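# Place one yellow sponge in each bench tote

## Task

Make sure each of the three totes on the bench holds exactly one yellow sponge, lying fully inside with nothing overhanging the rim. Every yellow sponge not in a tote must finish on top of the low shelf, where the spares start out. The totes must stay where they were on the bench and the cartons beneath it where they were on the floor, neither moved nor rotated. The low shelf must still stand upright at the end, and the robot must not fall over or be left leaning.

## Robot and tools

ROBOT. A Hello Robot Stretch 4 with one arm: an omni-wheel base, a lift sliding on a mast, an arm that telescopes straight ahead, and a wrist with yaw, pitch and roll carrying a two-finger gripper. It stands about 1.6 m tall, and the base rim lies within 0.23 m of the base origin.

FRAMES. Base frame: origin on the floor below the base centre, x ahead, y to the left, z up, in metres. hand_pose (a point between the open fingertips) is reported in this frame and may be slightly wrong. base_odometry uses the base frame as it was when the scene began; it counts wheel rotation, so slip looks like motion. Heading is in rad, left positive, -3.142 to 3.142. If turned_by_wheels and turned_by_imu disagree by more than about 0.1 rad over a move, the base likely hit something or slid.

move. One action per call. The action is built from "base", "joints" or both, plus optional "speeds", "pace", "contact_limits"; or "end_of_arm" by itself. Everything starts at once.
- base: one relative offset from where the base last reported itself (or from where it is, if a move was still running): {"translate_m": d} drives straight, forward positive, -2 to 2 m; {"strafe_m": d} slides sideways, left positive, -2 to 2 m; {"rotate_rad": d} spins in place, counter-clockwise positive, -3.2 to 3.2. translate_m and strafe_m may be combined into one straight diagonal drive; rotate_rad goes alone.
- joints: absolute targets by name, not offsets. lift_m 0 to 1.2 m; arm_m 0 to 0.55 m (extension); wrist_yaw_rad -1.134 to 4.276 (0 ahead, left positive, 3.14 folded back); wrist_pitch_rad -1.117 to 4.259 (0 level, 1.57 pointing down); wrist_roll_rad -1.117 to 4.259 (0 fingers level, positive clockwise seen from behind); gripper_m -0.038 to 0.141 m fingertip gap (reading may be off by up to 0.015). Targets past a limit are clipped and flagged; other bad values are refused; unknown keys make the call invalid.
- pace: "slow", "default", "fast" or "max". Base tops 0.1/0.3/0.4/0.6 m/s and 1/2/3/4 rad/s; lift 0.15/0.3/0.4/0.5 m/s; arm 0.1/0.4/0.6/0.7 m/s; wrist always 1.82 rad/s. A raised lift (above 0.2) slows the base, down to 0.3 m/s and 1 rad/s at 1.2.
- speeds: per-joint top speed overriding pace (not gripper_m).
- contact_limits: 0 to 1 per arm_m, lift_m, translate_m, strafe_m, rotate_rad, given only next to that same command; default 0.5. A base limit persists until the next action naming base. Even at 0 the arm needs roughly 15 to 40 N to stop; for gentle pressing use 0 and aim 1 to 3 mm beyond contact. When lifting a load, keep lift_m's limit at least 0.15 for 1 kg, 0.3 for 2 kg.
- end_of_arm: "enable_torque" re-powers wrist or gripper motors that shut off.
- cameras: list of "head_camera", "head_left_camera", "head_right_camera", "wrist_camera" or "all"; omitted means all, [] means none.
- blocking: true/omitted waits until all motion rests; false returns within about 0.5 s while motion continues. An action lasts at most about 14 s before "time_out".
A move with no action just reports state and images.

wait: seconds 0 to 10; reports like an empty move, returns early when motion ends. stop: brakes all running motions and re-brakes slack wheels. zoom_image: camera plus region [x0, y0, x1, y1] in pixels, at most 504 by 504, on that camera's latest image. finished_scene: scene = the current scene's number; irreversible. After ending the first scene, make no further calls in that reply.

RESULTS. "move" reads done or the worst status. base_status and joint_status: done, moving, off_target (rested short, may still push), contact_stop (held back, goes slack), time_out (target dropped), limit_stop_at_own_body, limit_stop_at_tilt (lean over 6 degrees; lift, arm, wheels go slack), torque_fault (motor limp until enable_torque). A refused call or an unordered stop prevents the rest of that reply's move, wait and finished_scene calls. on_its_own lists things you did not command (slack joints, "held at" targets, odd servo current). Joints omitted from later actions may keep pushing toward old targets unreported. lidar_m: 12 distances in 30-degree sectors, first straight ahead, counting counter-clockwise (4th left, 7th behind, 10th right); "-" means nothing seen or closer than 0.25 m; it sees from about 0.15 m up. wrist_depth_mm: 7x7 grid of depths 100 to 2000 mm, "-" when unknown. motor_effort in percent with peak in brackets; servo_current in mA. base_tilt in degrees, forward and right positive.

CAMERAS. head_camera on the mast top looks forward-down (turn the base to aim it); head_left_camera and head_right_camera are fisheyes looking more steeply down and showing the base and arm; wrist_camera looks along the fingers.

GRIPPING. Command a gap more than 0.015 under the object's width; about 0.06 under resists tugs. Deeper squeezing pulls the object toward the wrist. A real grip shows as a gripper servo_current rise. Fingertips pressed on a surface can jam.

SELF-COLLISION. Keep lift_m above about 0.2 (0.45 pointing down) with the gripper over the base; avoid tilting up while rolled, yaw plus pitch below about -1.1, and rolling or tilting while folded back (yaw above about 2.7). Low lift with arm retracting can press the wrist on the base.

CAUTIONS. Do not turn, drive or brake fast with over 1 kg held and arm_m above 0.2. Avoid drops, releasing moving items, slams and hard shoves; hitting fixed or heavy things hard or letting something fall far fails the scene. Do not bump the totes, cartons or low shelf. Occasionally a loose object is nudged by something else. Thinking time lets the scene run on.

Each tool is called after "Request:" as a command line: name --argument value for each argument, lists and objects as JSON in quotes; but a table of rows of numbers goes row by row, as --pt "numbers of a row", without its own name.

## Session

Request:
move

Scene clock: 0.00 s.
base_odometry: x=+0.000 y=+0.000 heading=+0.000
turned_by_wheels: +0.000
turned_by_imu: +0.000
base_tilt: forward=-0.1 right=+0.9
lidar_m: 0.84 0.82 1.93 1.93 1.51 1.70 1.89 1.25 1.40 2.22 2.63 1.06
base_status: not commanded
joint_positions: lift_m=+0.202 arm_m=+0.001 wrist_yaw_rad=+3.127 wrist_pitch_rad=+0.001 wrist_roll_rad=+0.000 gripper_m=+0.056
joint_status: not commanded
measured_speeds: all 0
motor_effort: lift_m=+20 arm_m=-3 wheel_0=-1 wheel_1=+0 wheel_2=+0
servo_current: wrist_yaw_rad=33 wrist_pitch_rad=39 wrist_roll_rad=46 gripper_m=59
hand_pose: x=-0.1147 y=+0.0917 z=+0.3795 quat_wxyz=(+0.007, -0.001, +0.000, +1.000) (m; base frame)
wrist_depth_mm: 131 132 - - - - - / - 133 192 - - - - / 107 134 186 - - - 1756 / 117 135 258 - - - 1756 / 135 - - - - 1983 1537 / 229 1255 189 1255 188 1182 1118 / 831 866 946 146 842 820 820
pictures: head_camera, head_left_camera, head_right_camera, wrist_camera
camera_calibration:
wrist_camera: T_world_to_cam=[[0.0216667, 0.999351, -0.0287858, -0.0893324], [0.0159801, -0.0291351, -0.999448, 0.441006], [-0.999638, 0.0211947, -0.016601, 0.114577], [0, 0, 0, 1]] pos_world=[0.109424, 0.0996947, 0.440093]

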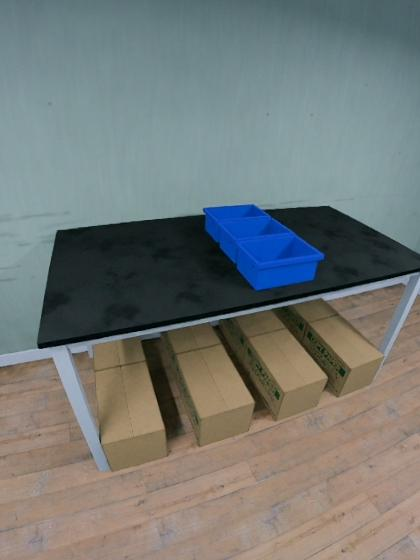

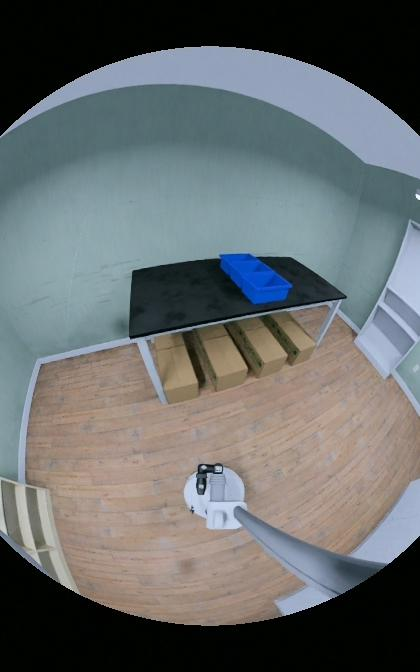

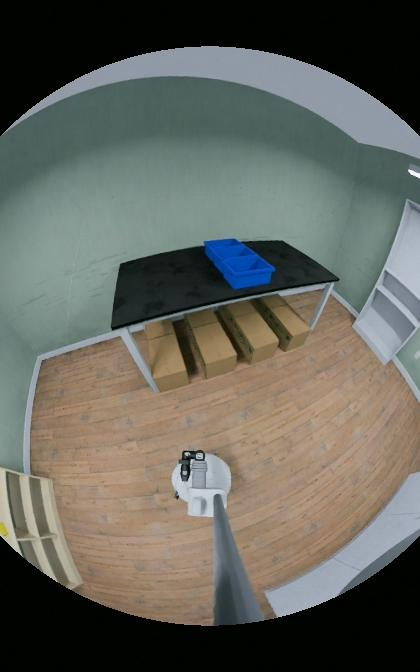

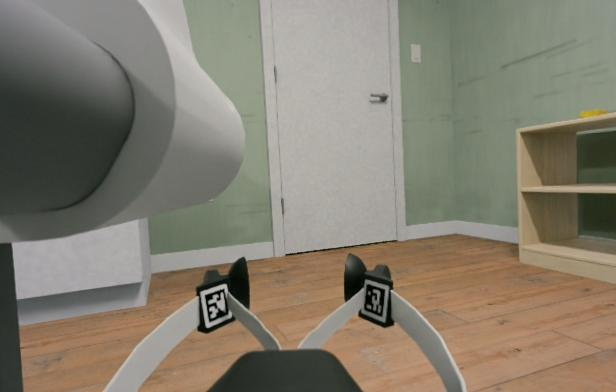

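Request:
move --base '{"rotate_rad":0.3}' --joints '{"lift_m":1.1}' --cameras '["head_camera"]'

Request:
zoom_image --camera "head_camera" --region '[0, 150, 420, 500]'

Scene clock: 12.37 s.
move: done
base_odometry: x=+0.000 y=+0.000 heading=+0.299
turned_by_wheels: +0.299
turned_by_imu: +0.295
base_tilt: forward=-0.2 right=+0.9
lidar_m: 0.83 0.87 2.00 1.52 1.57 1.97 1.27 1.29 1.72 2.62 1.29 0.90
base_status: done
joint_positions: lift_m=+1.100 arm_m=+0.001 wrist_yaw_rad=+3.127 wrist_pitch_rad=+0.001 wrist_roll_rad=+0.000 gripper_m=+0.056
joint_status: all done
measured_speeds: all 0
motor_effort: lift_m=+23(28) arm_m=-4(5) wheel_0=-4(9) wheel_1=-2(9) wheel_2=-3(10)
servo_current: wrist_yaw_rad=26(39) wrist_pitch_rad=46(46) wrist_roll_rad=39(52) gripper_m=52(72)
hand_pose: x=-0.1147 y=+0.0917 z=+1.2776 quat_wxyz=(+0.007, -0.001, +0.000, +1.000) (m; base frame)
wrist_depth_mm: 131 132 - - - - - / - 132 162 - - - - / 107 134 185 - - - - / 117 135 220 - - - - / 135 - - - - - - / 1397 1464 189 - 188 - - / 227 131 - 146 - - -
pictures: head_camera

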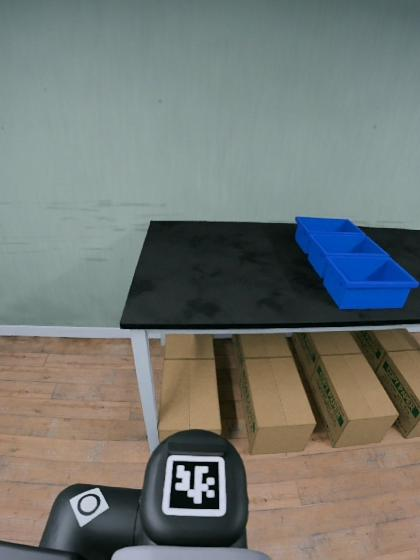

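Scaled by 1.200 from the camera's 420x560 image, which has a finer 1200x1600 frame.

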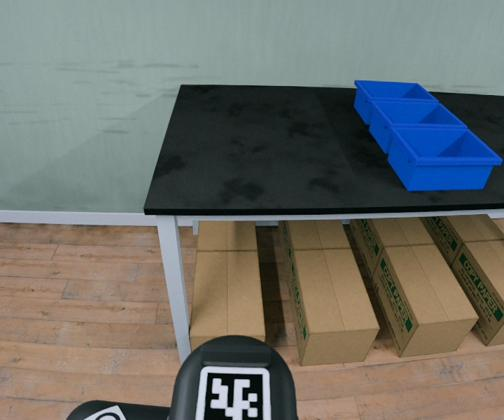

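Request:
move --base '{"rotate_rad":0.08}' --joints '{"wrist_yaw_rad":0,"wrist_pitch_rad":0.5,"gripper_m":0.1}' --cameras '[]'

Request:
move --base '{"strafe_m":-0.57}'

Scene clock: 27.13 s.
move: done
base_odometry: x=+0.000 y=+0.000 heading=+0.379
turned_by_wheels: +0.079
turned_by_imu: +0.078
base_tilt: forward=-0.1 right=+0.9
lidar_m: 0.83 1.84 1.95 1.51 1.61 1.93 1.26 1.32 1.85 2.63 1.19 0.86
base_status: done
joint_positions: lift_m=+1.100 arm_m=+0.001 wrist_yaw_rad=+0.003 wrist_pitch_rad=+0.498 wrist_roll_rad=+0.000 gripper_m=+0.100
joint_status: all done
measured_speeds: all 0
motor_effort: lift_m=+23(23) arm_m=-4(5) wheel_0=-3(8) wheel_1=-2(5) wheel_2=-4(9)
servo_current: wrist_yaw_rad=33(104) wrist_pitch_rad=39(98) wrist_roll_rad=39(59) gripper_m=52(104)
hand_pose: x=+0.4260 y=-0.0868 z=+1.1403 quat_wxyz=(+0.969, +0.000, +0.246, +0.001) (m; base frame)
wrist_depth_mm: - - - - - - - / - - - - - 1042 - / - - - - - - - / - - 750 750 732 732 732 / 1983 1921 809 1618 1618 1576 1618 / 1808 1661 193 1397 191 1464 1281 / 1499 1430 1430 - 1138 1078 1118
pictures: none
No camera images: "cameras" was empty.

Scene clock: 30.37 s.
move: done
base_odometry: x=+0.211 y=-0.530 heading=+0.378
turned_by_wheels: +0.000
turned_by_imu: -0.003
base_tilt: forward=-0.2 right=+0.9
lidar_m: 0.81 0.86 2.51 2.08 2.21 1.31 1.24 1.35 2.44 2.05 1.16 0.86
base_status: done
joint_positions: lift_m=+1.100 arm_m=+0.001 wrist_yaw_rad=+0.002 wrist_pitch_rad=+0.498 wrist_roll_rad=+0.000 gripper_m=+0.100
joint_status: not commanded
measured_speeds: all 0
motor_effort: lift_m=+22(23) arm_m=-4(5) wheel_0=+1(13) wheel_1=-2(11) wheel_2=+0(3)
servo_current: wrist_yaw_rad=39(39) wrist_pitch_rad=39(39) wrist_roll_rad=33(52) gripper_m=59(78)
hand_pose: x=+0.4260 y=-0.0868 z=+1.1403 quat_wxyz=(+0.969, +0.000, +0.246, +0.001) (m; base frame)
wrist_depth_mm: - - - - - - - / - - - - - - - / - - - - - - - / 750 732 741 715 732 741 732 / 1921 1661 1618 1661 1618 1537 1863 / 1808 1397 196 1464 189 - 1708 / 1464 1160 1205 - 1182 1255 -
pictures: head_camera, head_left_camera, head_right_camera, wrist_camera
camera_calibration:
wrist_camera: T_world_to_cam=[[-0.0171971, -0.999605, -0.0222155, -0.0652349], [-0.490505, 0.0277958, -0.870995, 1.26179], [0.871269, -0.00408179, -0.49079, 0.413034], [0, 0, 0, 1]] pos_world=[0.257931, -0.0985959, 1.30028]

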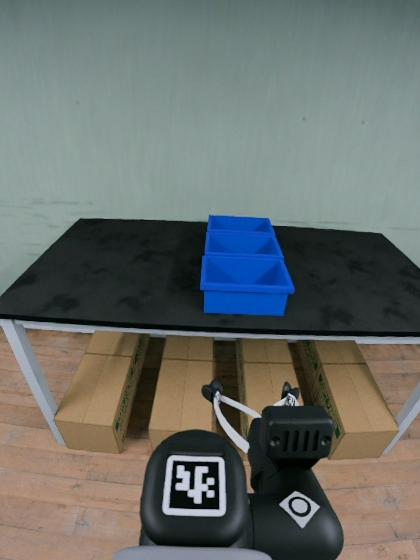

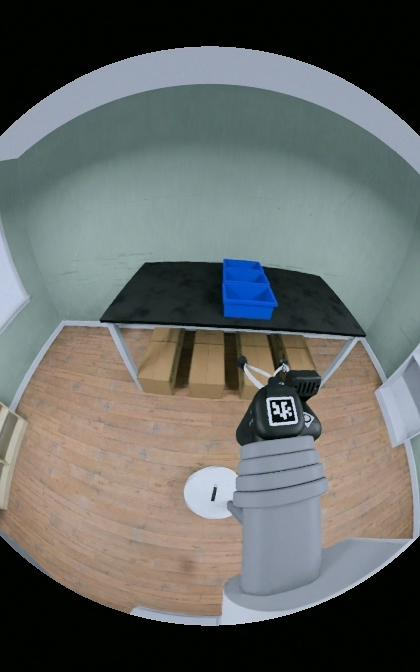

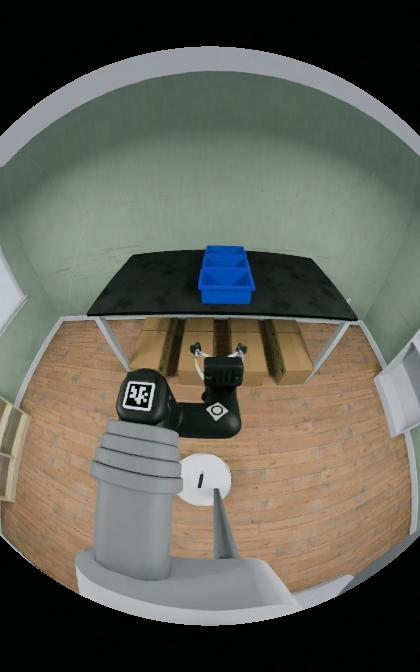

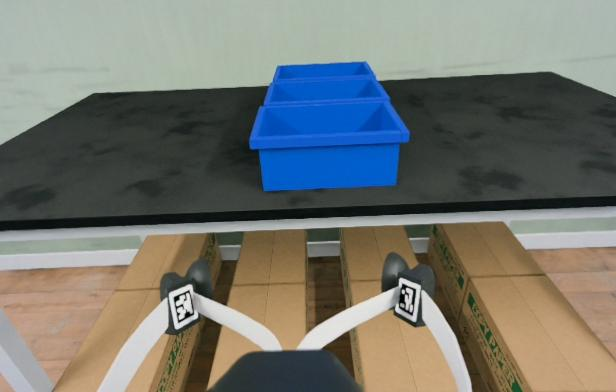

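Request:
move --base '{"translate_m":0.16,"strafe_m":-0.035}' --joints '{"lift_m":1.2,"wrist_pitch_rad":1.0,"arm_m":0.2}' --pace "slow"

Scene clock: 57.80 s.
move: done
base_odometry: x=+0.372 y=-0.503 heading=+0.379
turned_by_wheels: +0.000
turned_by_imu: +0.000
base_tilt: forward=-0.2 right=+0.9
lidar_m: 0.64 0.69 0.98 2.10 2.25 1.46 1.43 1.51 2.41 2.02 0.97 0.69
base_status: done
joint_positions: lift_m=+1.200 arm_m=+0.200 wrist_yaw_rad=+0.002 wrist_pitch_rad=+0.997 wrist_roll_rad=+0.000 gripper_m=+0.100
joint_status: all done
measured_speeds: all 0
motor_effort: lift_m=+23(27) arm_m=+6(10) wheel_0=+4(10) wheel_1=+1(6) wheel_2=-4(8)
servo_current: wrist_yaw_rad=33(39) wrist_pitch_rad=33(78) wrist_roll_rad=39(59) gripper_m=52(65)
hand_pose: x=+0.5275 y=-0.0870 z=+1.1357 quat_wxyz=(+0.878, -0.001, +0.478, +0.001) (m; base frame)
wrist_depth_mm: 707 707 676 - 530 683 668 / 640 627 535 - 508 609 609 / 569 569 484 427 455 544 539 / 521 517 508 504 508 508 508 / 1430 1205 1182 1430 1182 1397 1430 / 1138 1118 196 1336 192 - 1281 / 1255 1255 1255 - 1281 1229 1229
pictures: head_camera, head_left_camera, head_right_camera, wrist_camera
camera_calibration:
wrist_camera: T_world_to_cam=[[-0.0254398, -0.999626, -0.0100263, -0.0733403], [-0.847802, 0.0268882, -0.52963, 1.10829], [0.529702, -0.00497333, -0.848169, 0.908339], [0, 0, 0, 1]] pos_world=[0.456598, -0.0985954, 1.35667]

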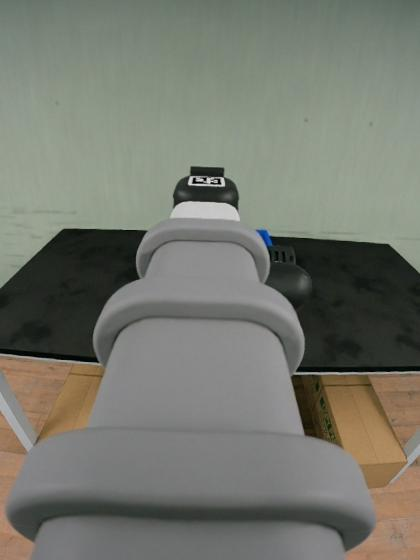

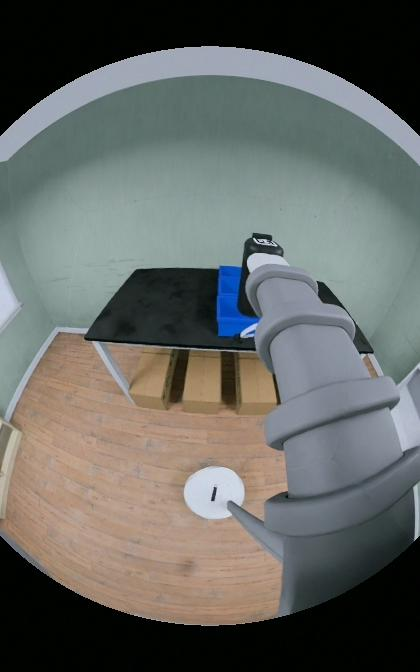

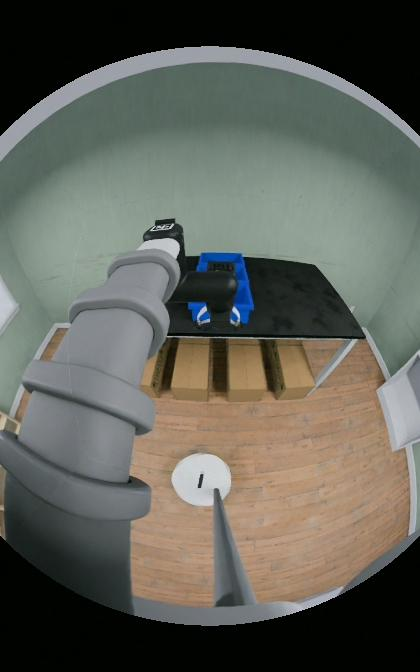

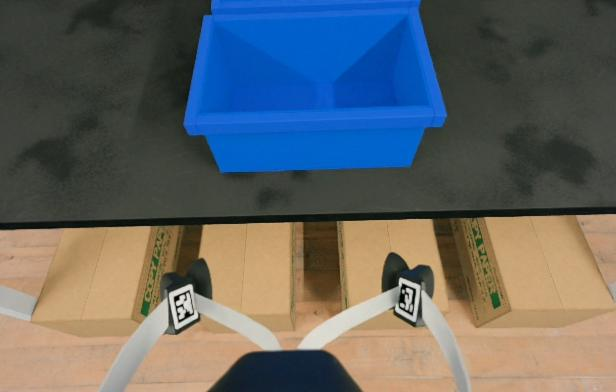

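Request:
move --base '{"rotate_rad":0.02}' --joints '{"wrist_pitch_rad":1.1,"arm_m":0.4}' --cameras '["wrist_camera"]'

Request:
move --joints '{"wrist_pitch_rad":0.95,"arm_m":0.55}' --cameras '["wrist_camera","head_right_camera"]'

Scene clock: 65.40 s.
move: done
base_odometry: x=+0.372 y=-0.503 heading=+0.398
turned_by_wheels: +0.019
turned_by_imu: +0.019
base_tilt: forward=-0.2 right=+1.0
lidar_m: 0.66 0.71 0.98 2.12 2.25 1.47 1.42 1.51 2.42 2.02 0.92 0.69
base_status: done
joint_positions: lift_m=+1.200 arm_m=+0.400 wrist_yaw_rad=+0.002 wrist_pitch_rad=+1.097 wrist_roll_rad=+0.000 gripper_m=+0.100
joint_status: all done
measured_speeds: all 0
motor_effort: lift_m=+23(23) arm_m=+5(9) wheel_0=-4(6) wheel_1=-2(4) wheel_2=-3(6)
servo_current: wrist_yaw_rad=33(39) wrist_pitch_rad=39(78) wrist_roll_rad=46(59) gripper_m=33(72)
hand_pose: x=+0.7025 y=-0.0871 z=+1.1213 quat_wxyz=(+0.853, -0.001, +0.521, +0.001) (m; base frame)
wrist_depth_mm: 603 597 580 574 521 580 585 / 559 549 407 410 424 535 535 / 517 517 442 - - 427 496 / 480 477 351 - - 389 469 / 452 449 324 322 317 404 430 / 421 415 198 415 192 413 410 / 1255 1205 1229 - 1229 1205 1182
pictures: wrist_camera
camera_calibration:
wrist_camera: T_world_to_cam=[[-0.0263098, -0.999628, -0.00721514, -0.0716237], [-0.896406, 0.0267864, -0.442424, 1.18541], [0.442452, -0.00517239, -0.896777, 0.919191], [0, 0, 0, 1]] pos_world=[0.654024, -0.0985954, 1.34824]

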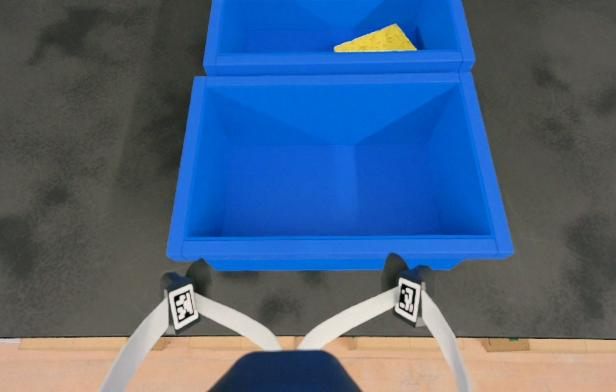

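Scene clock: 66.90 s.
move: done
base_odometry: x=+0.372 y=-0.503 heading=+0.398
turned_by_wheels: +0.000
turned_by_imu: +0.000
base_tilt: forward=-0.1 right=+0.8
lidar_m: 0.66 0.71 1.00 2.11 2.21 1.47 1.42 1.51 2.41 2.03 0.94 0.69
base_status: not commanded
joint_positions: lift_m=+1.200 arm_m=+0.550 wrist_yaw_rad=+0.002 wrist_pitch_rad=+0.956 wrist_roll_rad=+0.000 gripper_m=+0.100
joint_status: all done
measured_speeds: all 0
motor_effort: lift_m=+23(23) arm_m=+6(9) wheel_0=-4(4) wheel_1=-2(2) wheel_2=-3(3)
servo_current: wrist_yaw_rad=33(33) wrist_pitch_rad=39(91) wrist_roll_rad=39(46) gripper_m=59(72)
hand_pose: x=+0.8873 y=-0.0870 z=+1.1424 quat_wxyz=(+0.888, -0.001, +0.460, +0.001) (m; base frame)
wrist_depth_mm: 768 750 723 - - 723 723 / 661 668 647 - - 640 627 / 591 591 580 - - 559 569 / 535 539 512 525 462 496 512 / 488 484 364 353 351 347 473 / 449 442 191 - 186 327 430 / 413 397 306 - - 306 392
pictures: head_right_camera, wrist_camera
camera_calibration:
wrist_camera: T_world_to_cam=[[-0.0251694, -0.999621, -0.01118, -0.0630298], [-0.825188, 0.0270877, -0.564208, 1.43634], [0.564296, -0.00497518, -0.825557, 0.666816], [0, 0, 0, 1]] pos_world=[0.807386, -0.0985955, 1.36019]

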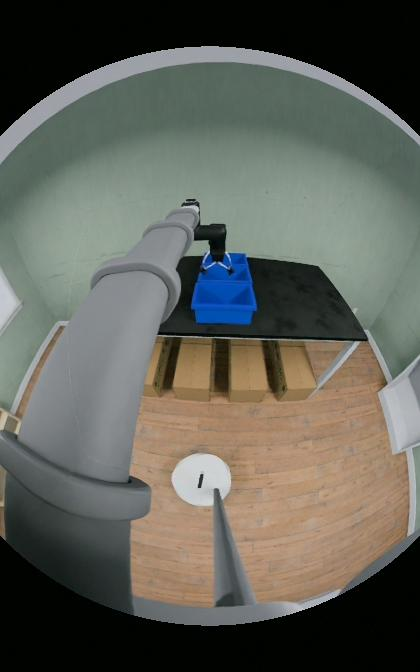

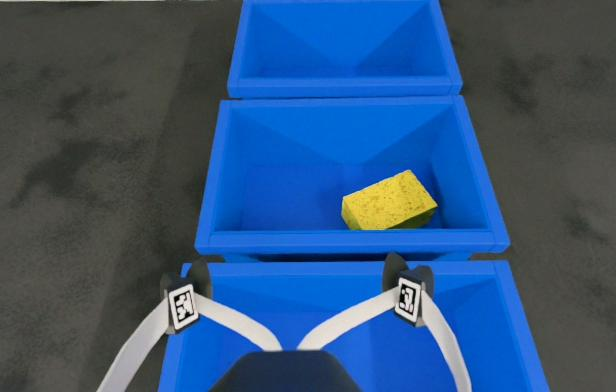

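Request:
move --joints '{"arm_m":0.0,"wrist_pitch_rad":0.5}' --cameras '[]'

Request:
move --base '{"translate_m":-0.75}' --cameras '[]'

Request:
move --base '{"rotate_rad":1.57}' --joints '{"lift_m":0.98,"wrist_pitch_rad":0.6}'

Scene clock: 87.17 s.
move: done
base_odometry: x=+0.372 y=-0.503 heading=+0.398
turned_by_wheels: +0.000
turned_by_imu: +0.000
base_tilt: forward=-0.2 right=+0.8
lidar_m: 0.66 0.70 0.98 2.10 2.25 1.46 1.42 1.50 2.39 2.02 0.92 0.69
base_status: not commanded
joint_positions: lift_m=+1.200 arm_m=+0.002 wrist_yaw_rad=+0.002 wrist_pitch_rad=+0.507 wrist_roll_rad=+0.000 gripper_m=+0.100
joint_status: all done
joint sent to its limit — arm_m, lower limit.
measured_speeds: all 0
motor_effort: lift_m=+23(23) arm_m=-6(10) wheel_0=-4(4) wheel_1=-2(2) wheel_2=-3(3)
servo_current: wrist_yaw_rad=33(39) wrist_pitch_rad=46(137) wrist_roll_rad=39(52) gripper_m=13(72)
hand_pose: x=+0.4248 y=-0.0869 z=+1.2378 quat_wxyz=(+0.968, +0.000, +0.251, +0.001) (m; base frame)
wrist_depth_mm: - - - - - - - / - - - - - - - / - - - - - - - / - - - - - - - / 750 759 715 - 647 715 699 / 668 640 197 627 191 615 627 / 1576 1229 1464 - 1255 1182 1537
pictures: none
No camera images: "cameras" was empty.

Scene clock: 91.13 s.
move: done
base_odometry: x=-0.319 y=-0.794 heading=+0.397
turned_by_wheels: +0.000
turned_by_imu: +0.000
base_tilt: forward=-0.2 right=+0.9
lidar_m: 1.39 1.48 2.23 2.14 1.75 0.70 0.67 0.71 1.06 2.09 2.11 1.44
base_status: done
joint_positions: lift_m=+1.200 arm_m=+0.002 wrist_yaw_rad=+0.002 wrist_pitch_rad=+0.507 wrist_roll_rad=+0.000 gripper_m=+0.100
joint_status: not commanded
measured_speeds: all 0
motor_effort: lift_m=+23(23) arm_m=-6(6) wheel_0=-2(10) wheel_1=-2(8) wheel_2=+0(12)
servo_current: wrist_yaw_rad=26(39) wrist_pitch_rad=39(52) wrist_roll_rad=46(59) gripper_m=46(78)
hand_pose: x=+0.4247 y=-0.0869 z=+1.2379 quat_wxyz=(+0.968, +0.000, +0.251, +0.001) (m; base frame)
wrist_depth_mm: - - - - - - - / - - - 1430 - - - / - - - - - - - / - - - - - - - / - - - - 1808 1756 - / 1921 1708 191 1756 189 1708 1756 / 1618 1537 1576 146 1576 1464 1537
pictures: none
No camera images: "cameras" was empty.

Scene clock: 93.97 s.
move: done
base_odometry: x=-0.319 y=-0.794 heading=+1.967
turned_by_wheels: +1.569
turned_by_imu: +1.547
base_tilt: forward=-0.1 right=+0.9
lidar_m: 2.15 1.77 0.69 0.65 0.70 1.01 2.21 2.10 1.45 1.40 1.50 2.23
base_status: done
joint_positions: lift_m=+0.980 arm_m=+0.002 wrist_yaw_rad=+0.002 wrist_pitch_rad=+0.598 wrist_roll_rad=+0.000 gripper_m=+0.100
joint_status: all done
measured_speeds: all 0
motor_effort: lift_m=+16(22) arm_m=-6(6) wheel_0=-2(9) wheel_1=-3(8) wheel_2=-4(9)
servo_current: wrist_yaw_rad=33(39) wrist_pitch_rad=33(78) wrist_roll_rad=33(59) gripper_m=52(65)
hand_pose: x=+0.4111 y=-0.0869 z=+0.9962 quat_wxyz=(+0.956, +0.000, +0.294, +0.001) (m; base frame)
wrist_depth_mm: - - - - - - - / - - - - - - - / - - - - - - - / 1983 - - - 1921 1921 1983 / 1708 1661 1618 1661 1661 1618 1576 / 1430 1430 198 1430 192 1397 1366 / 1281 1255 1229 - 1229 1182 1205
pictures: head_camera, head_left_camera, head_right_camera, wrist_camera
camera_calibration:
wrist_camera: T_world_to_cam=[[-0.0195142, -0.999607, -0.0201336, -0.069886], [-0.574964, 0.0276943, -0.81771, 1.11064], [0.817946, -0.00438086, -0.575279, 0.461332], [0, 0, 0, 1]] pos_world=[0.259867, -0.0985958, 1.17217]

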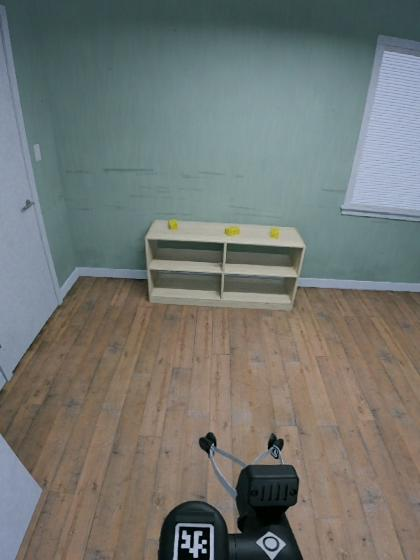

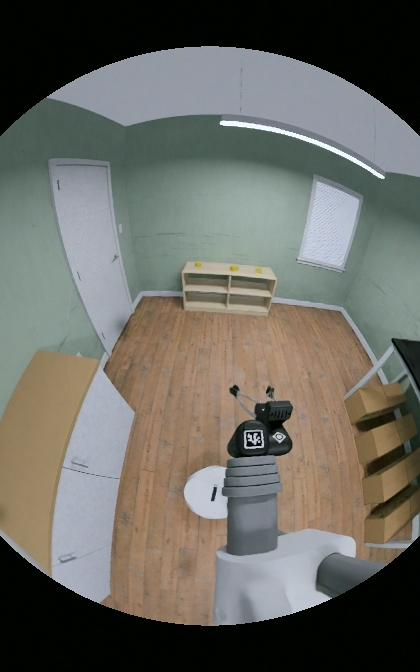

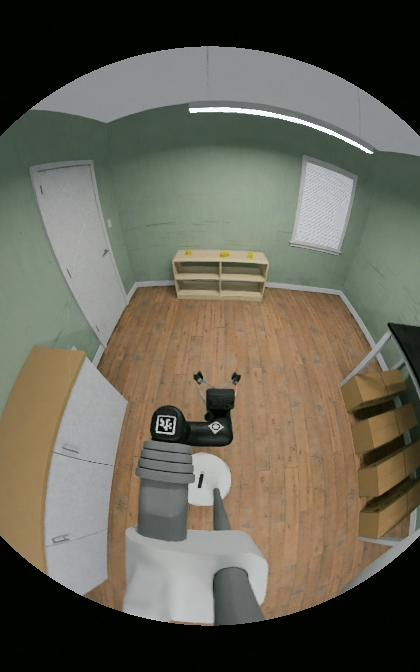

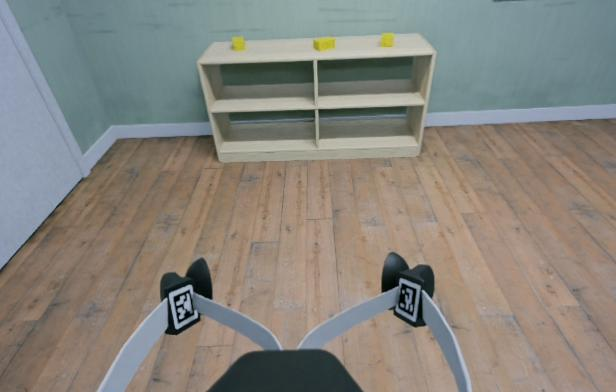

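Request:
move --base '{"rotate_rad":0.03}' --cameras '[]'

Request:
move --base '{"translate_m":1.5,"strafe_m":-0.15}' --joints '{"wrist_pitch_rad":0.9}'

Scene clock: 104.10 s.
move: done
base_odometry: x=-0.319 y=-0.793 heading=+1.996
turned_by_wheels: +0.030
turned_by_imu: +0.029
base_tilt: forward=-0.2 right=+0.9
lidar_m: 2.14 1.75 0.69 0.66 0.70 1.03 2.10 2.15 1.46 1.41 1.51 2.22
base_status: done
joint_positions: lift_m=+0.980 arm_m=+0.002 wrist_yaw_rad=+0.002 wrist_pitch_rad=+0.598 wrist_roll_rad=+0.000 gripper_m=+0.100
joint_status: not commanded
measured_speeds: all 0
motor_effort: lift_m=+16(17) arm_m=-6(6) wheel_0=-4(8) wheel_1=-1(8) wheel_2=+0(10)
servo_current: wrist_yaw_rad=33(39) wrist_pitch_rad=33(39) wrist_roll_rad=39(52) gripper_m=52(59)
hand_pose: x=+0.4111 y=-0.0869 z=+0.9962 quat_wxyz=(+0.956, +0.000, +0.294, +0.001) (m; base frame)
wrist_depth_mm: - - - - - - - / 1983 - - - - - - / - - - - - - - / 1863 - - 1983 1863 1921 1921 / 1708 1661 1661 1618 1661 1576 1576 / 1430 1397 198 1430 192 1366 1336 / 1281 1205 1255 - 1229 1182 1182
pictures: none
No camera images: "cameras" was empty.

Scene clock: 110.60 s.
move: done
base_odometry: x=-0.802 y=+0.634 heading=+1.997
turned_by_wheels: +0.000
turned_by_imu: +0.000
base_tilt: forward=-0.1 right=+0.8
lidar_m: 0.63 0.70 1.37 1.32 1.25 1.19 3.72 1.85 1.50 2.27 0.89 0.66
base_status: done
joint_positions: lift_m=+0.980 arm_m=+0.002 wrist_yaw_rad=+0.002 wrist_pitch_rad=+0.897 wrist_roll_rad=+0.000 gripper_m=+0.100
joint_status: all done
measured_speeds: all 0
motor_effort: lift_m=+17(17) arm_m=-5(6) wheel_0=+3(11) wheel_1=+1(7) wheel_2=-2(12)
servo_current: wrist_yaw_rad=33(39) wrist_pitch_rad=39(98) wrist_roll_rad=39(59) gripper_m=52(85)
hand_pose: x=+0.3525 y=-0.0870 z=+0.9331 quat_wxyz=(+0.901, +0.000, +0.434, +0.001) (m; base frame)
wrist_depth_mm: - - - - - - - / 854 842 854 866 831 820 798 / 768 759 750 723 732 715 715 / 809 976 960 946 946 946 723 / 1255 946 917 917 904 917 1205 / 1229 1138 197 1138 190 1098 1138 / 1098 1060 1118 - 1078 1042 1060
pictures: head_camera, head_left_camera, head_right_camera, wrist_camera
camera_calibration:
wrist_camera: T_world_to_cam=[[-0.0244906, -0.999618, -0.0127743, -0.0775544], [-0.790738, 0.0271881, -0.611551, 0.908964], [0.611665, -0.00487613, -0.791102, 0.746952], [0, 0, 0, 1]] pos_world=[0.259968, -0.0985956, 1.1458]

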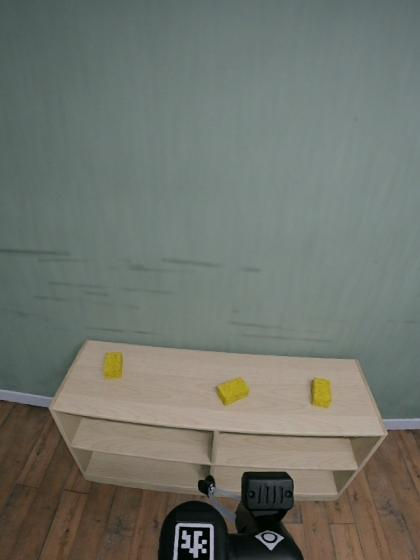

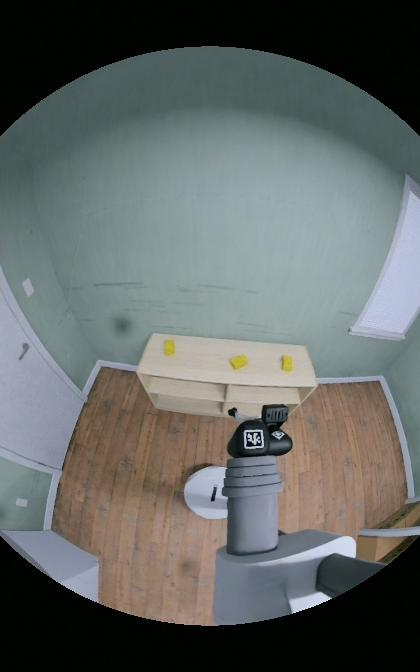

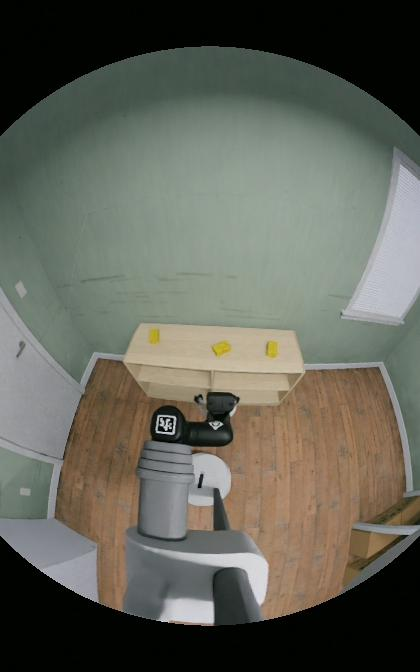

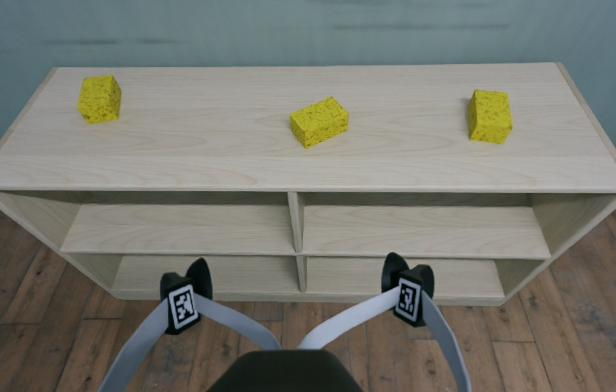

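Request:
move --base '{"translate_m":0.2,"strafe_m":-0.04}' --joints '{"wrist_pitch_rad":1.57,"wrist_roll_rad":0.95,"gripper_m":0.12}' --pace "slow" --cameras '[]'

Request:
move --joints '{"arm_m":0.42,"lift_m":0.9}' --cameras '["wrist_camera"]'

Scene clock: 122.97 s.
move: done
base_odometry: x=-0.848 y=+0.833 heading=+1.997
turned_by_wheels: +0.000
turned_by_imu: +0.000
base_tilt: forward=-0.1 right=+0.9
lidar_m: 0.44 0.50 0.72 1.35 1.45 1.37 3.86 1.81 1.60 2.24 0.62 0.49
base_status: done
joint_positions: lift_m=+0.980 arm_m=+0.002 wrist_yaw_rad=+0.002 wrist_pitch_rad=+1.566 wrist_roll_rad=+0.947 gripper_m=+0.120
joint_status: all done
measured_speeds: all 0
motor_effort: lift_m=+17(17) arm_m=-6(6) wheel_0=+4(10) wheel_1=+1(6) wheel_2=-3(8)
servo_current: wrist_yaw_rad=33(39) wrist_pitch_rad=33(85) wrist_roll_rad=33(111) gripper_m=59(85)
hand_pose: x=+0.1739 y=-0.0874 z=+0.8701 quat_wxyz=(+0.631, +0.323, +0.628, -0.321) (m; base frame)
wrist_depth_mm: 477 477 732 1078 1098 1118 1098 / 473 484 759 1118 1098 1098 1118 / 480 741 1060 1098 1118 1098 1138 / 480 750 1118 1118 1098 1138 1138 / 750 1025 1118 - 891 1118 1118 / 759 1008 199 - 187 1138 1118 / 1118 1118 1098 - 1118 1138 1138
pictures: none
No camera images: "cameras" was empty.

Scene clock: 125.30 s.
move: done
base_odometry: x=-0.848 y=+0.833 heading=+1.997
turned_by_wheels: +0.000
turned_by_imu: +0.000
base_tilt: forward=-0.1 right=+0.9
lidar_m: 0.44 0.48 0.70 1.34 1.43 1.36 3.87 1.81 1.60 2.24 0.63 0.47
base_status: not commanded
joint_positions: lift_m=+0.900 arm_m=+0.420 wrist_yaw_rad=+0.002 wrist_pitch_rad=+1.567 wrist_roll_rad=+0.948 gripper_m=+0.120
joint_status: all done
measured_speeds: all 0
motor_effort: lift_m=+17(19) arm_m=+5(9) wheel_0=+4(4) wheel_1=+1(1) wheel_2=-3(3)
servo_current: wrist_yaw_rad=33(39) wrist_pitch_rad=39(39) wrist_roll_rad=46(59) gripper_m=59(65)
hand_pose: x=+0.5922 y=-0.0874 z=+0.7901 quat_wxyz=(+0.631, +0.323, +0.628, -0.321) (m; base frame)
wrist_depth_mm: 286 368 399 397 402 397 397 / 319 402 404 402 402 397 399 / 364 407 399 402 404 402 1025 / 402 402 404 399 402 402 1025 / 404 404 404 357 407 1025 1025 / 407 407 213 407 194 946 1025 / 410 404 407 - 854 - 820
pictures: wrist_camera
camera_calibration:
wrist_camera: T_world_to_cam=[[-0.827434, -0.561554, 0.0031733, 0.427231], [-0.561476, 0.827393, 0.012873, 0.451851], [-0.00985445, 0.00886984, -0.999912, 1.02153], [0, 0, 0, 1]] pos_world=[0.617275, -0.143006, 1.01426]

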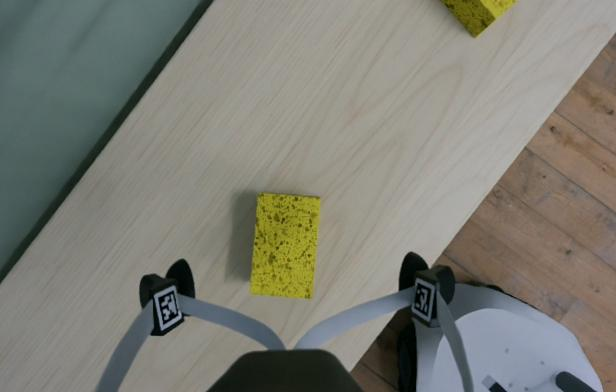

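Request:
move --joints '{"arm_m":0.429,"wrist_roll_rad":1.01}' --base '{"strafe_m":0.006}' --cameras '["wrist_camera"]'

Request:
move --joints '{"lift_m":0.745}' --pace "slow" --contact_limits '{"lift_m":0.15}' --cameras '["wrist_camera"]'

Scene clock: 132.10 s.
move: done
base_odometry: x=-0.854 y=+0.830 heading=+1.997
turned_by_wheels: +0.000
turned_by_imu: +0.000
base_tilt: forward=-0.1 right=+0.8
lidar_m: 0.45 0.49 0.71 1.33 1.44 1.34 3.88 1.81 1.60 2.24 0.62 0.49
base_status: done
joint_positions: lift_m=+0.900 arm_m=+0.429 wrist_yaw_rad=+0.002 wrist_pitch_rad=+1.567 wrist_roll_rad=+1.007 gripper_m=+0.120
joint_status: all done
measured_speeds: all 0
motor_effort: lift_m=+17(17) arm_m=+6(8) wheel_0=+1(9) wheel_1=-1(8) wheel_2=+0(1)
servo_current: wrist_yaw_rad=26(39) wrist_pitch_rad=26(46) wrist_roll_rad=46(78) gripper_m=52(65)
hand_pose: x=+0.6012 y=-0.0874 z=+0.7901 quat_wxyz=(+0.621, +0.341, +0.618, -0.340) (m; base frame)
wrist_depth_mm: 283 373 397 397 399 397 399 / 315 402 399 402 399 402 1025 / 353 402 402 402 402 404 1042 / 402 402 404 399 404 1025 1008 / 404 404 404 359 404 1042 1008 / 402 404 213 407 194 - 1042 / 407 407 404 - 878 - 809
pictures: wrist_camera
camera_calibration:
wrist_camera: T_world_to_cam=[[-0.859409, -0.511279, 0.00306735, 0.458397], [-0.511203, 0.859361, 0.0130471, 0.429353], [-0.00930669, 0.0096448, -0.99991, 1.02136], [0, 0, 0, 1]] pos_world=[0.622943, -0.144451, 1.01426]

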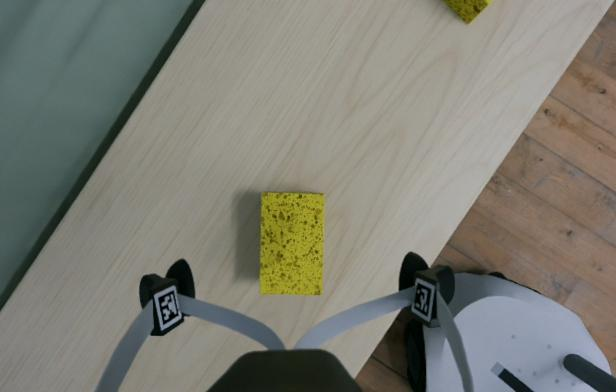

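Scene clock: 134.17 s.
move: done
base_odometry: x=-0.854 y=+0.830 heading=+1.997
turned_by_wheels: +0.000
turned_by_imu: +0.000
base_tilt: forward=-0.2 right=+0.8
lidar_m: 0.45 0.48 0.70 1.34 1.44 1.37 3.86 1.80 1.59 2.23 0.63 0.46
base_status: not commanded
joint_positions: lift_m=+0.745 arm_m=+0.429 wrist_yaw_rad=+0.002 wrist_pitch_rad=+1.567 wrist_roll_rad=+1.007 gripper_m=+0.120
joint_status: all done
measured_speeds: all 0
motor_effort: lift_m=+16(18) arm_m=+6(6) wheel_0=+1(1) wheel_1=-1(1) wheel_2=+0(0)
servo_current: wrist_yaw_rad=26(39) wrist_pitch_rad=20(46) wrist_roll_rad=52(59) gripper_m=46(85)
contact_limits: lift_m 0.15
hand_pose: x=+0.6012 y=-0.0874 z=+0.6351 quat_wxyz=(+0.621, +0.341, +0.618, -0.340) (m; base frame)
wrist_depth_mm: 243 242 242 243 244 244 243 / 244 244 244 243 243 246 246 / 244 244 246 245 246 246 247 / 246 246 245 246 249 247 248 / 246 247 246 202 247 250 878 / 248 247 202 203 213 249 891 / 249 248 250 - 250 251 -
pictures: wrist_camera
camera_calibration:
wrist_camera: T_world_to_cam=[[-0.859409, -0.511279, 0.00306735, 0.458872], [-0.511203, 0.859361, 0.0130471, 0.431375], [-0.00930669, 0.0096448, -0.99991, 0.866376], [0, 0, 0, 1]] pos_world=[0.622943, -0.144451, 0.859262]

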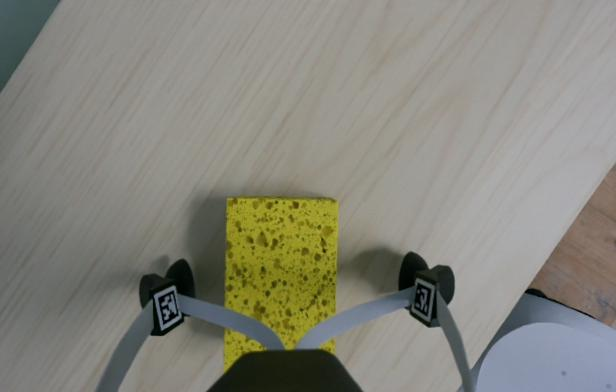

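Request:
move --joints '{"gripper_m":0.02}' --cameras '[]'

Request:
move --joints '{"lift_m":1.0}' --pace "slow" --cameras '["wrist_camera"]'

Request:
move --joints '{"arm_m":0.05,"wrist_roll_rad":0}' --cameras '["wrist_camera"]'

Scene clock: 144.47 s.
move: done
base_odometry: x=-0.854 y=+0.830 heading=+1.997
turned_by_wheels: +0.000
turned_by_imu: +0.000
base_tilt: forward=-0.2 right=+0.9
lidar_m: 0.43 0.47 0.71 1.34 1.44 1.34 3.86 1.80 1.60 2.24 0.64 0.48
base_status: not commanded
joint_positions: lift_m=+0.745 arm_m=+0.429 wrist_yaw_rad=+0.002 wrist_pitch_rad=+1.567 wrist_roll_rad=+1.007 gripper_m=+0.021
joint_status: all done
measured_speeds: all 0
motor_effort: lift_m=+16(16) arm_m=+5(6) wheel_0=+1(1) wheel_1=-1(1) wheel_2=+0(0)
servo_current: wrist_yaw_rad=33(39) wrist_pitch_rad=33(46) wrist_roll_rad=39(59) gripper_m=65(156)
contact_limits: lift_m 0.15
hand_pose: x=+0.6012 y=-0.0874 z=+0.6351 quat_wxyz=(+0.621, +0.341, +0.618, -0.340) (m; base frame)
wrist_depth_mm: 243 242 243 243 244 245 244 / 243 244 243 244 246 246 246 / 244 244 243 245 246 246 248 / 245 246 246 247 246 247 247 / 247 247 246 189 247 248 878 / 248 248 188 190 185 249 878 / 247 163 250 191 250 141 -
pictures: none
No camera images: "cameras" was empty.

Scene clock: 147.20 s.
move: done
base_odometry: x=-0.854 y=+0.830 heading=+1.997
turned_by_wheels: +0.000
turned_by_imu: +0.000
base_tilt: forward=-0.1 right=+0.8
lidar_m: 0.45 0.50 0.70 1.33 1.46 1.38 3.87 1.83 1.61 2.24 0.62 0.47
base_status: not commanded
joint_positions: lift_m=+1.000 arm_m=+0.429 wrist_yaw_rad=+0.002 wrist_pitch_rad=+1.567 wrist_roll_rad=+1.007 gripper_m=+0.021
joint_status: all done
measured_speeds: all 0
motor_effort: lift_m=+23(26) arm_m=+6(6) wheel_0=+1(1) wheel_1=-1(1) wheel_2=+0(0)
servo_current: wrist_yaw_rad=33(39) wrist_pitch_rad=39(39) wrist_roll_rad=39(52) gripper_m=72(104)
hand_pose: x=+0.6012 y=-0.0874 z=+0.8895 quat_wxyz=(+0.621, +0.341, +0.618, -0.340) (m; base frame)
wrist_depth_mm: 286 375 496 496 496 492 1118 / 317 427 500 496 500 500 1138 / 353 496 500 504 504 1138 1138 / 404 500 500 504 504 1138 1138 / 473 508 504 190 508 1118 1138 / 508 508 187 190 182 - 1160 / 508 504 512 191 - - 931
pictures: wrist_camera
camera_calibration:
wrist_camera: T_world_to_cam=[[-0.859409, -0.511279, 0.00306735, 0.458092], [-0.511203, 0.859361, 0.0130471, 0.428056], [-0.00930669, 0.0096448, -0.99991, 1.12075], [0, 0, 0, 1]] pos_world=[0.622943, -0.144451, 1.11366]

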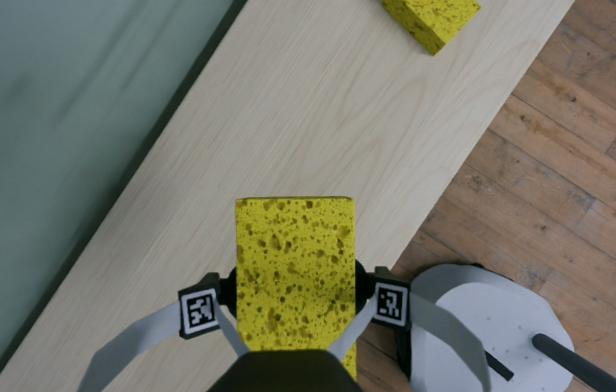

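Scene clock: 149.43 s.
move: done
base_odometry: x=-0.854 y=+0.830 heading=+1.997
turned_by_wheels: +0.000
turned_by_imu: +0.000
base_tilt: forward=-0.2 right=+0.9
lidar_m: 0.45 0.48 0.70 1.34 1.45 1.36 3.88 1.80 1.60 2.25 0.63 0.47
base_status: not commanded
joint_positions: lift_m=+1.000 arm_m=+0.050 wrist_yaw_rad=+0.002 wrist_pitch_rad=+1.567 wrist_roll_rad=+0.002 gripper_m=+0.021
joint_status: all done
measured_speeds: all 0
motor_effort: lift_m=+23(23) arm_m=-5(8) wheel_0=+1(1) wheel_1=-1(1) wheel_2=+0(0)
servo_current: wrist_yaw_rad=33(39) wrist_pitch_rad=39(46) wrist_roll_rad=33(143) gripper_m=72(98)
hand_pose: x=+0.2224 y=-0.0874 z=+0.8896 quat_wxyz=(+0.709, +0.000, +0.706, +0.000) (m; base frame)
wrist_depth_mm: 496 492 496 496 496 492 496 / 768 759 768 759 750 759 759 / 1138 1098 1118 1118 1098 1138 1118 / 1138 1138 1138 1118 1138 1138 1118 / 1118 1138 904 190 1160 1138 1160 / 1138 1160 188 191 182 1118 1138 / 1138 1160 1160 191 1138 1160 1138
pictures: wrist_camera
camera_calibration:
wrist_camera: T_world_to_cam=[[-0.0288061, -0.999564, 0.00651517, -0.0978928], [-0.999521, 0.0288773, 0.0111154, 0.272129], [-0.0112987, -0.00619186, -0.999917, 1.11635], [0, 0, 0, 1]] pos_world=[0.281792, -0.0987961, 1.11388]

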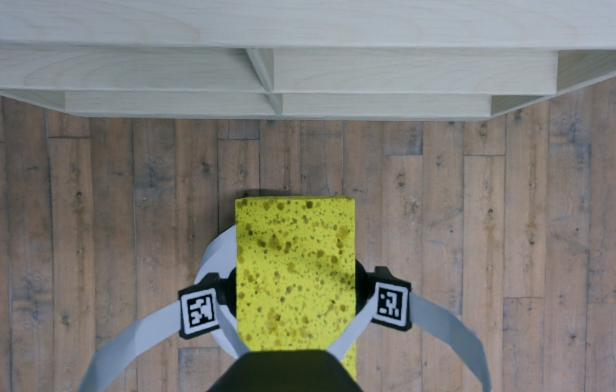

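Request:
move --base '{"translate_m":-1.771,"strafe_m":0.1}' --joints '{"lift_m":1.1,"wrist_pitch_rad":0.3}' --cameras '[]'

Request:
move --base '{"rotate_rad":-1.595}' --cameras '["head_left_camera"]'

Request:
move --joints '{"lift_m":1.2}'

Scene clock: 163.87 s.
move: done
base_odometry: x=-0.213 y=-0.824 heading=+1.996
turned_by_wheels: +0.000
turned_by_imu: +0.000
base_tilt: forward=-0.1 right=+0.8
lidar_m: 2.22 1.86 0.77 0.76 0.81 1.19 1.99 2.05 1.37 1.32 1.42 2.29
base_status: done
joint_positions: lift_m=+1.100 arm_m=+0.050 wrist_yaw_rad=+0.002 wrist_pitch_rad=+0.308 wrist_roll_rad=+0.002 gripper_m=+0.021
joint_status: all done
measured_speeds: all 0
motor_effort: lift_m=+23(26) arm_m=-5(6) wheel_0=-4(11) wheel_1=-1(8) wheel_2=+1(12)
servo_current: wrist_yaw_rad=26(39) wrist_pitch_rad=39(156) wrist_roll_rad=39(59) gripper_m=59(111)
hand_pose: x=+0.4960 y=-0.0868 z=+1.1905 quat_wxyz=(+0.988, +0.001, +0.153, +0.001) (m; base frame)
wrist_depth_mm: - - - - - - - / - - - - - - - / - - - - - - - / - - - - - - - / - - - 190 - - - / - - 188 190 180 - - / 1808 1661 1756 191 1756 1618 1618
pictures: none
No camera images: "cameras" was empty.

Scene clock: 166.37 s.
move: done
base_odometry: x=-0.214 y=-0.824 heading=+0.402
turned_by_wheels: -1.594
turned_by_imu: -1.571
base_tilt: forward=-0.2 right=+0.8
lidar_m: 1.32 1.40 2.28 2.21 1.87 0.80 0.76 0.83 1.15 1.98 2.04 1.38
base_status: done
joint_positions: lift_m=+1.100 arm_m=+0.050 wrist_yaw_rad=+0.002 wrist_pitch_rad=+0.308 wrist_roll_rad=+0.002 gripper_m=+0.021
joint_status: not commanded
measured_speeds: all 0
motor_effort: lift_m=+22(23) arm_m=-6(6) wheel_0=+3(10) wheel_1=+3(8) wheel_2=+2(9)
servo_current: wrist_yaw_rad=33(39) wrist_pitch_rad=39(52) wrist_roll_rad=39(65) gripper_m=72(104)
hand_pose: x=+0.4961 y=-0.0868 z=+1.1907 quat_wxyz=(+0.988, +0.001, +0.153, +0.001) (m; base frame)
wrist_depth_mm: - - - - - - - / - - - - - - - / - - - - - - - / - - - 190 - - - / - - - 190 - - - / - 1983 189 190 180 - 1921 / 1808 1430 1537 191 1661 130 1661
pictures: head_left_camera

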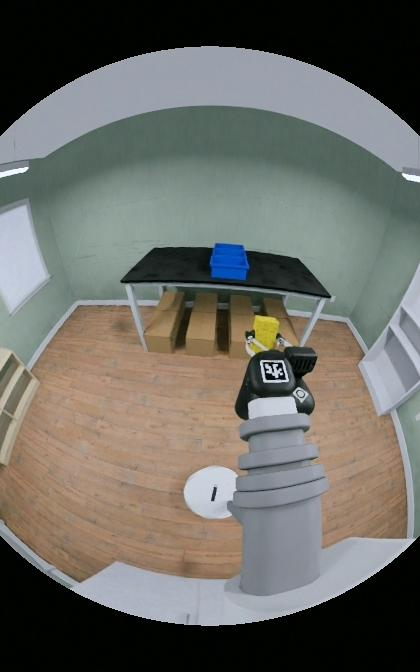

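Scene clock: 167.80 s.
move: done
base_odometry: x=-0.214 y=-0.824 heading=+0.402
turned_by_wheels: +0.000
turned_by_imu: +0.000
base_tilt: forward=-0.2 right=+0.8
lidar_m: 1.32 1.40 2.29 2.22 1.87 0.79 0.76 0.80 1.15 1.99 2.04 1.37
base_status: not commanded
joint_positions: lift_m=+1.200 arm_m=+0.050 wrist_yaw_rad=+0.002 wrist_pitch_rad=+0.308 wrist_roll_rad=+0.002 gripper_m=+0.021
joint_status: all done
measured_speeds: all 0
motor_effort: lift_m=+23(27) arm_m=-6(7) wheel_0=+3(3) wheel_1=+3(3) wheel_2=+2(3)
servo_current: wrist_yaw_rad=39(39) wrist_pitch_rad=52(52) wrist_roll_rad=46(52) gripper_m=65(111)
hand_pose: x=+0.4961 y=-0.0868 z=+1.2906 quat_wxyz=(+0.988, +0.001, +0.153, +0.001) (m; base frame)
wrist_depth_mm: - - - - - - - / - - - - - - - / - - - - - - - / - - - 189 - - - / - - - 190 - - - / - - 188 191 181 - - / 1983 163 1756 191 1808 - 1756
pictures: head_camera, head_left_camera, head_right_camera, wrist_camera
camera_calibration:
wrist_camera: T_world_to_cam=[[-0.0135421, -0.99953, -0.0275199, -0.0556084], [-0.317226, 0.0303953, -0.947863, 1.4406], [0.948253, -0.00410598, -0.317488, 0.163869], [0, 0, 0, 1]] pos_world=[0.300854, -0.0986969, 1.41599]

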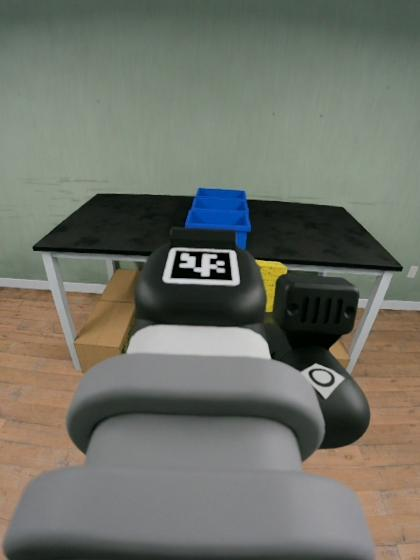

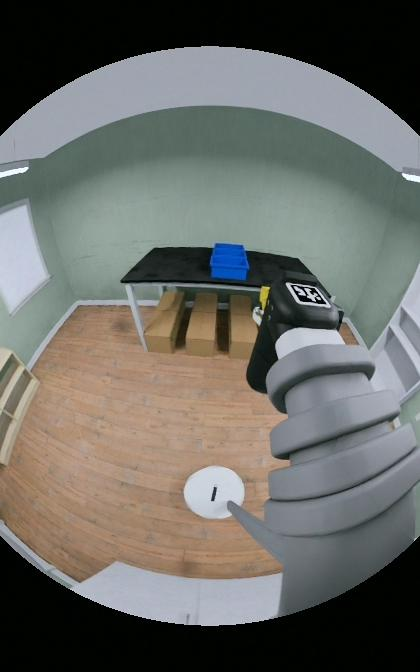

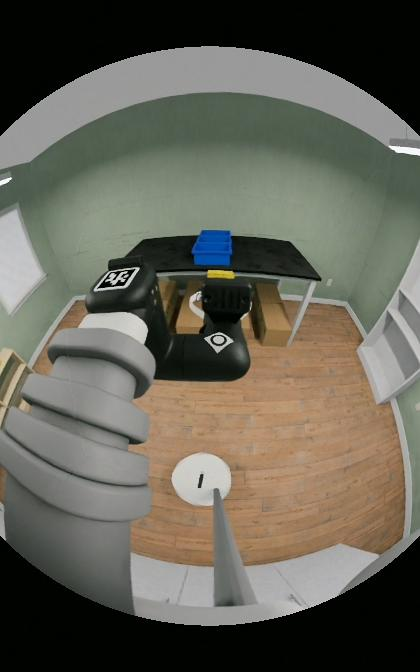

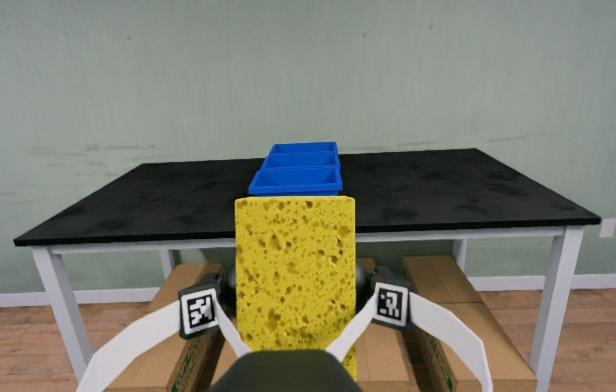

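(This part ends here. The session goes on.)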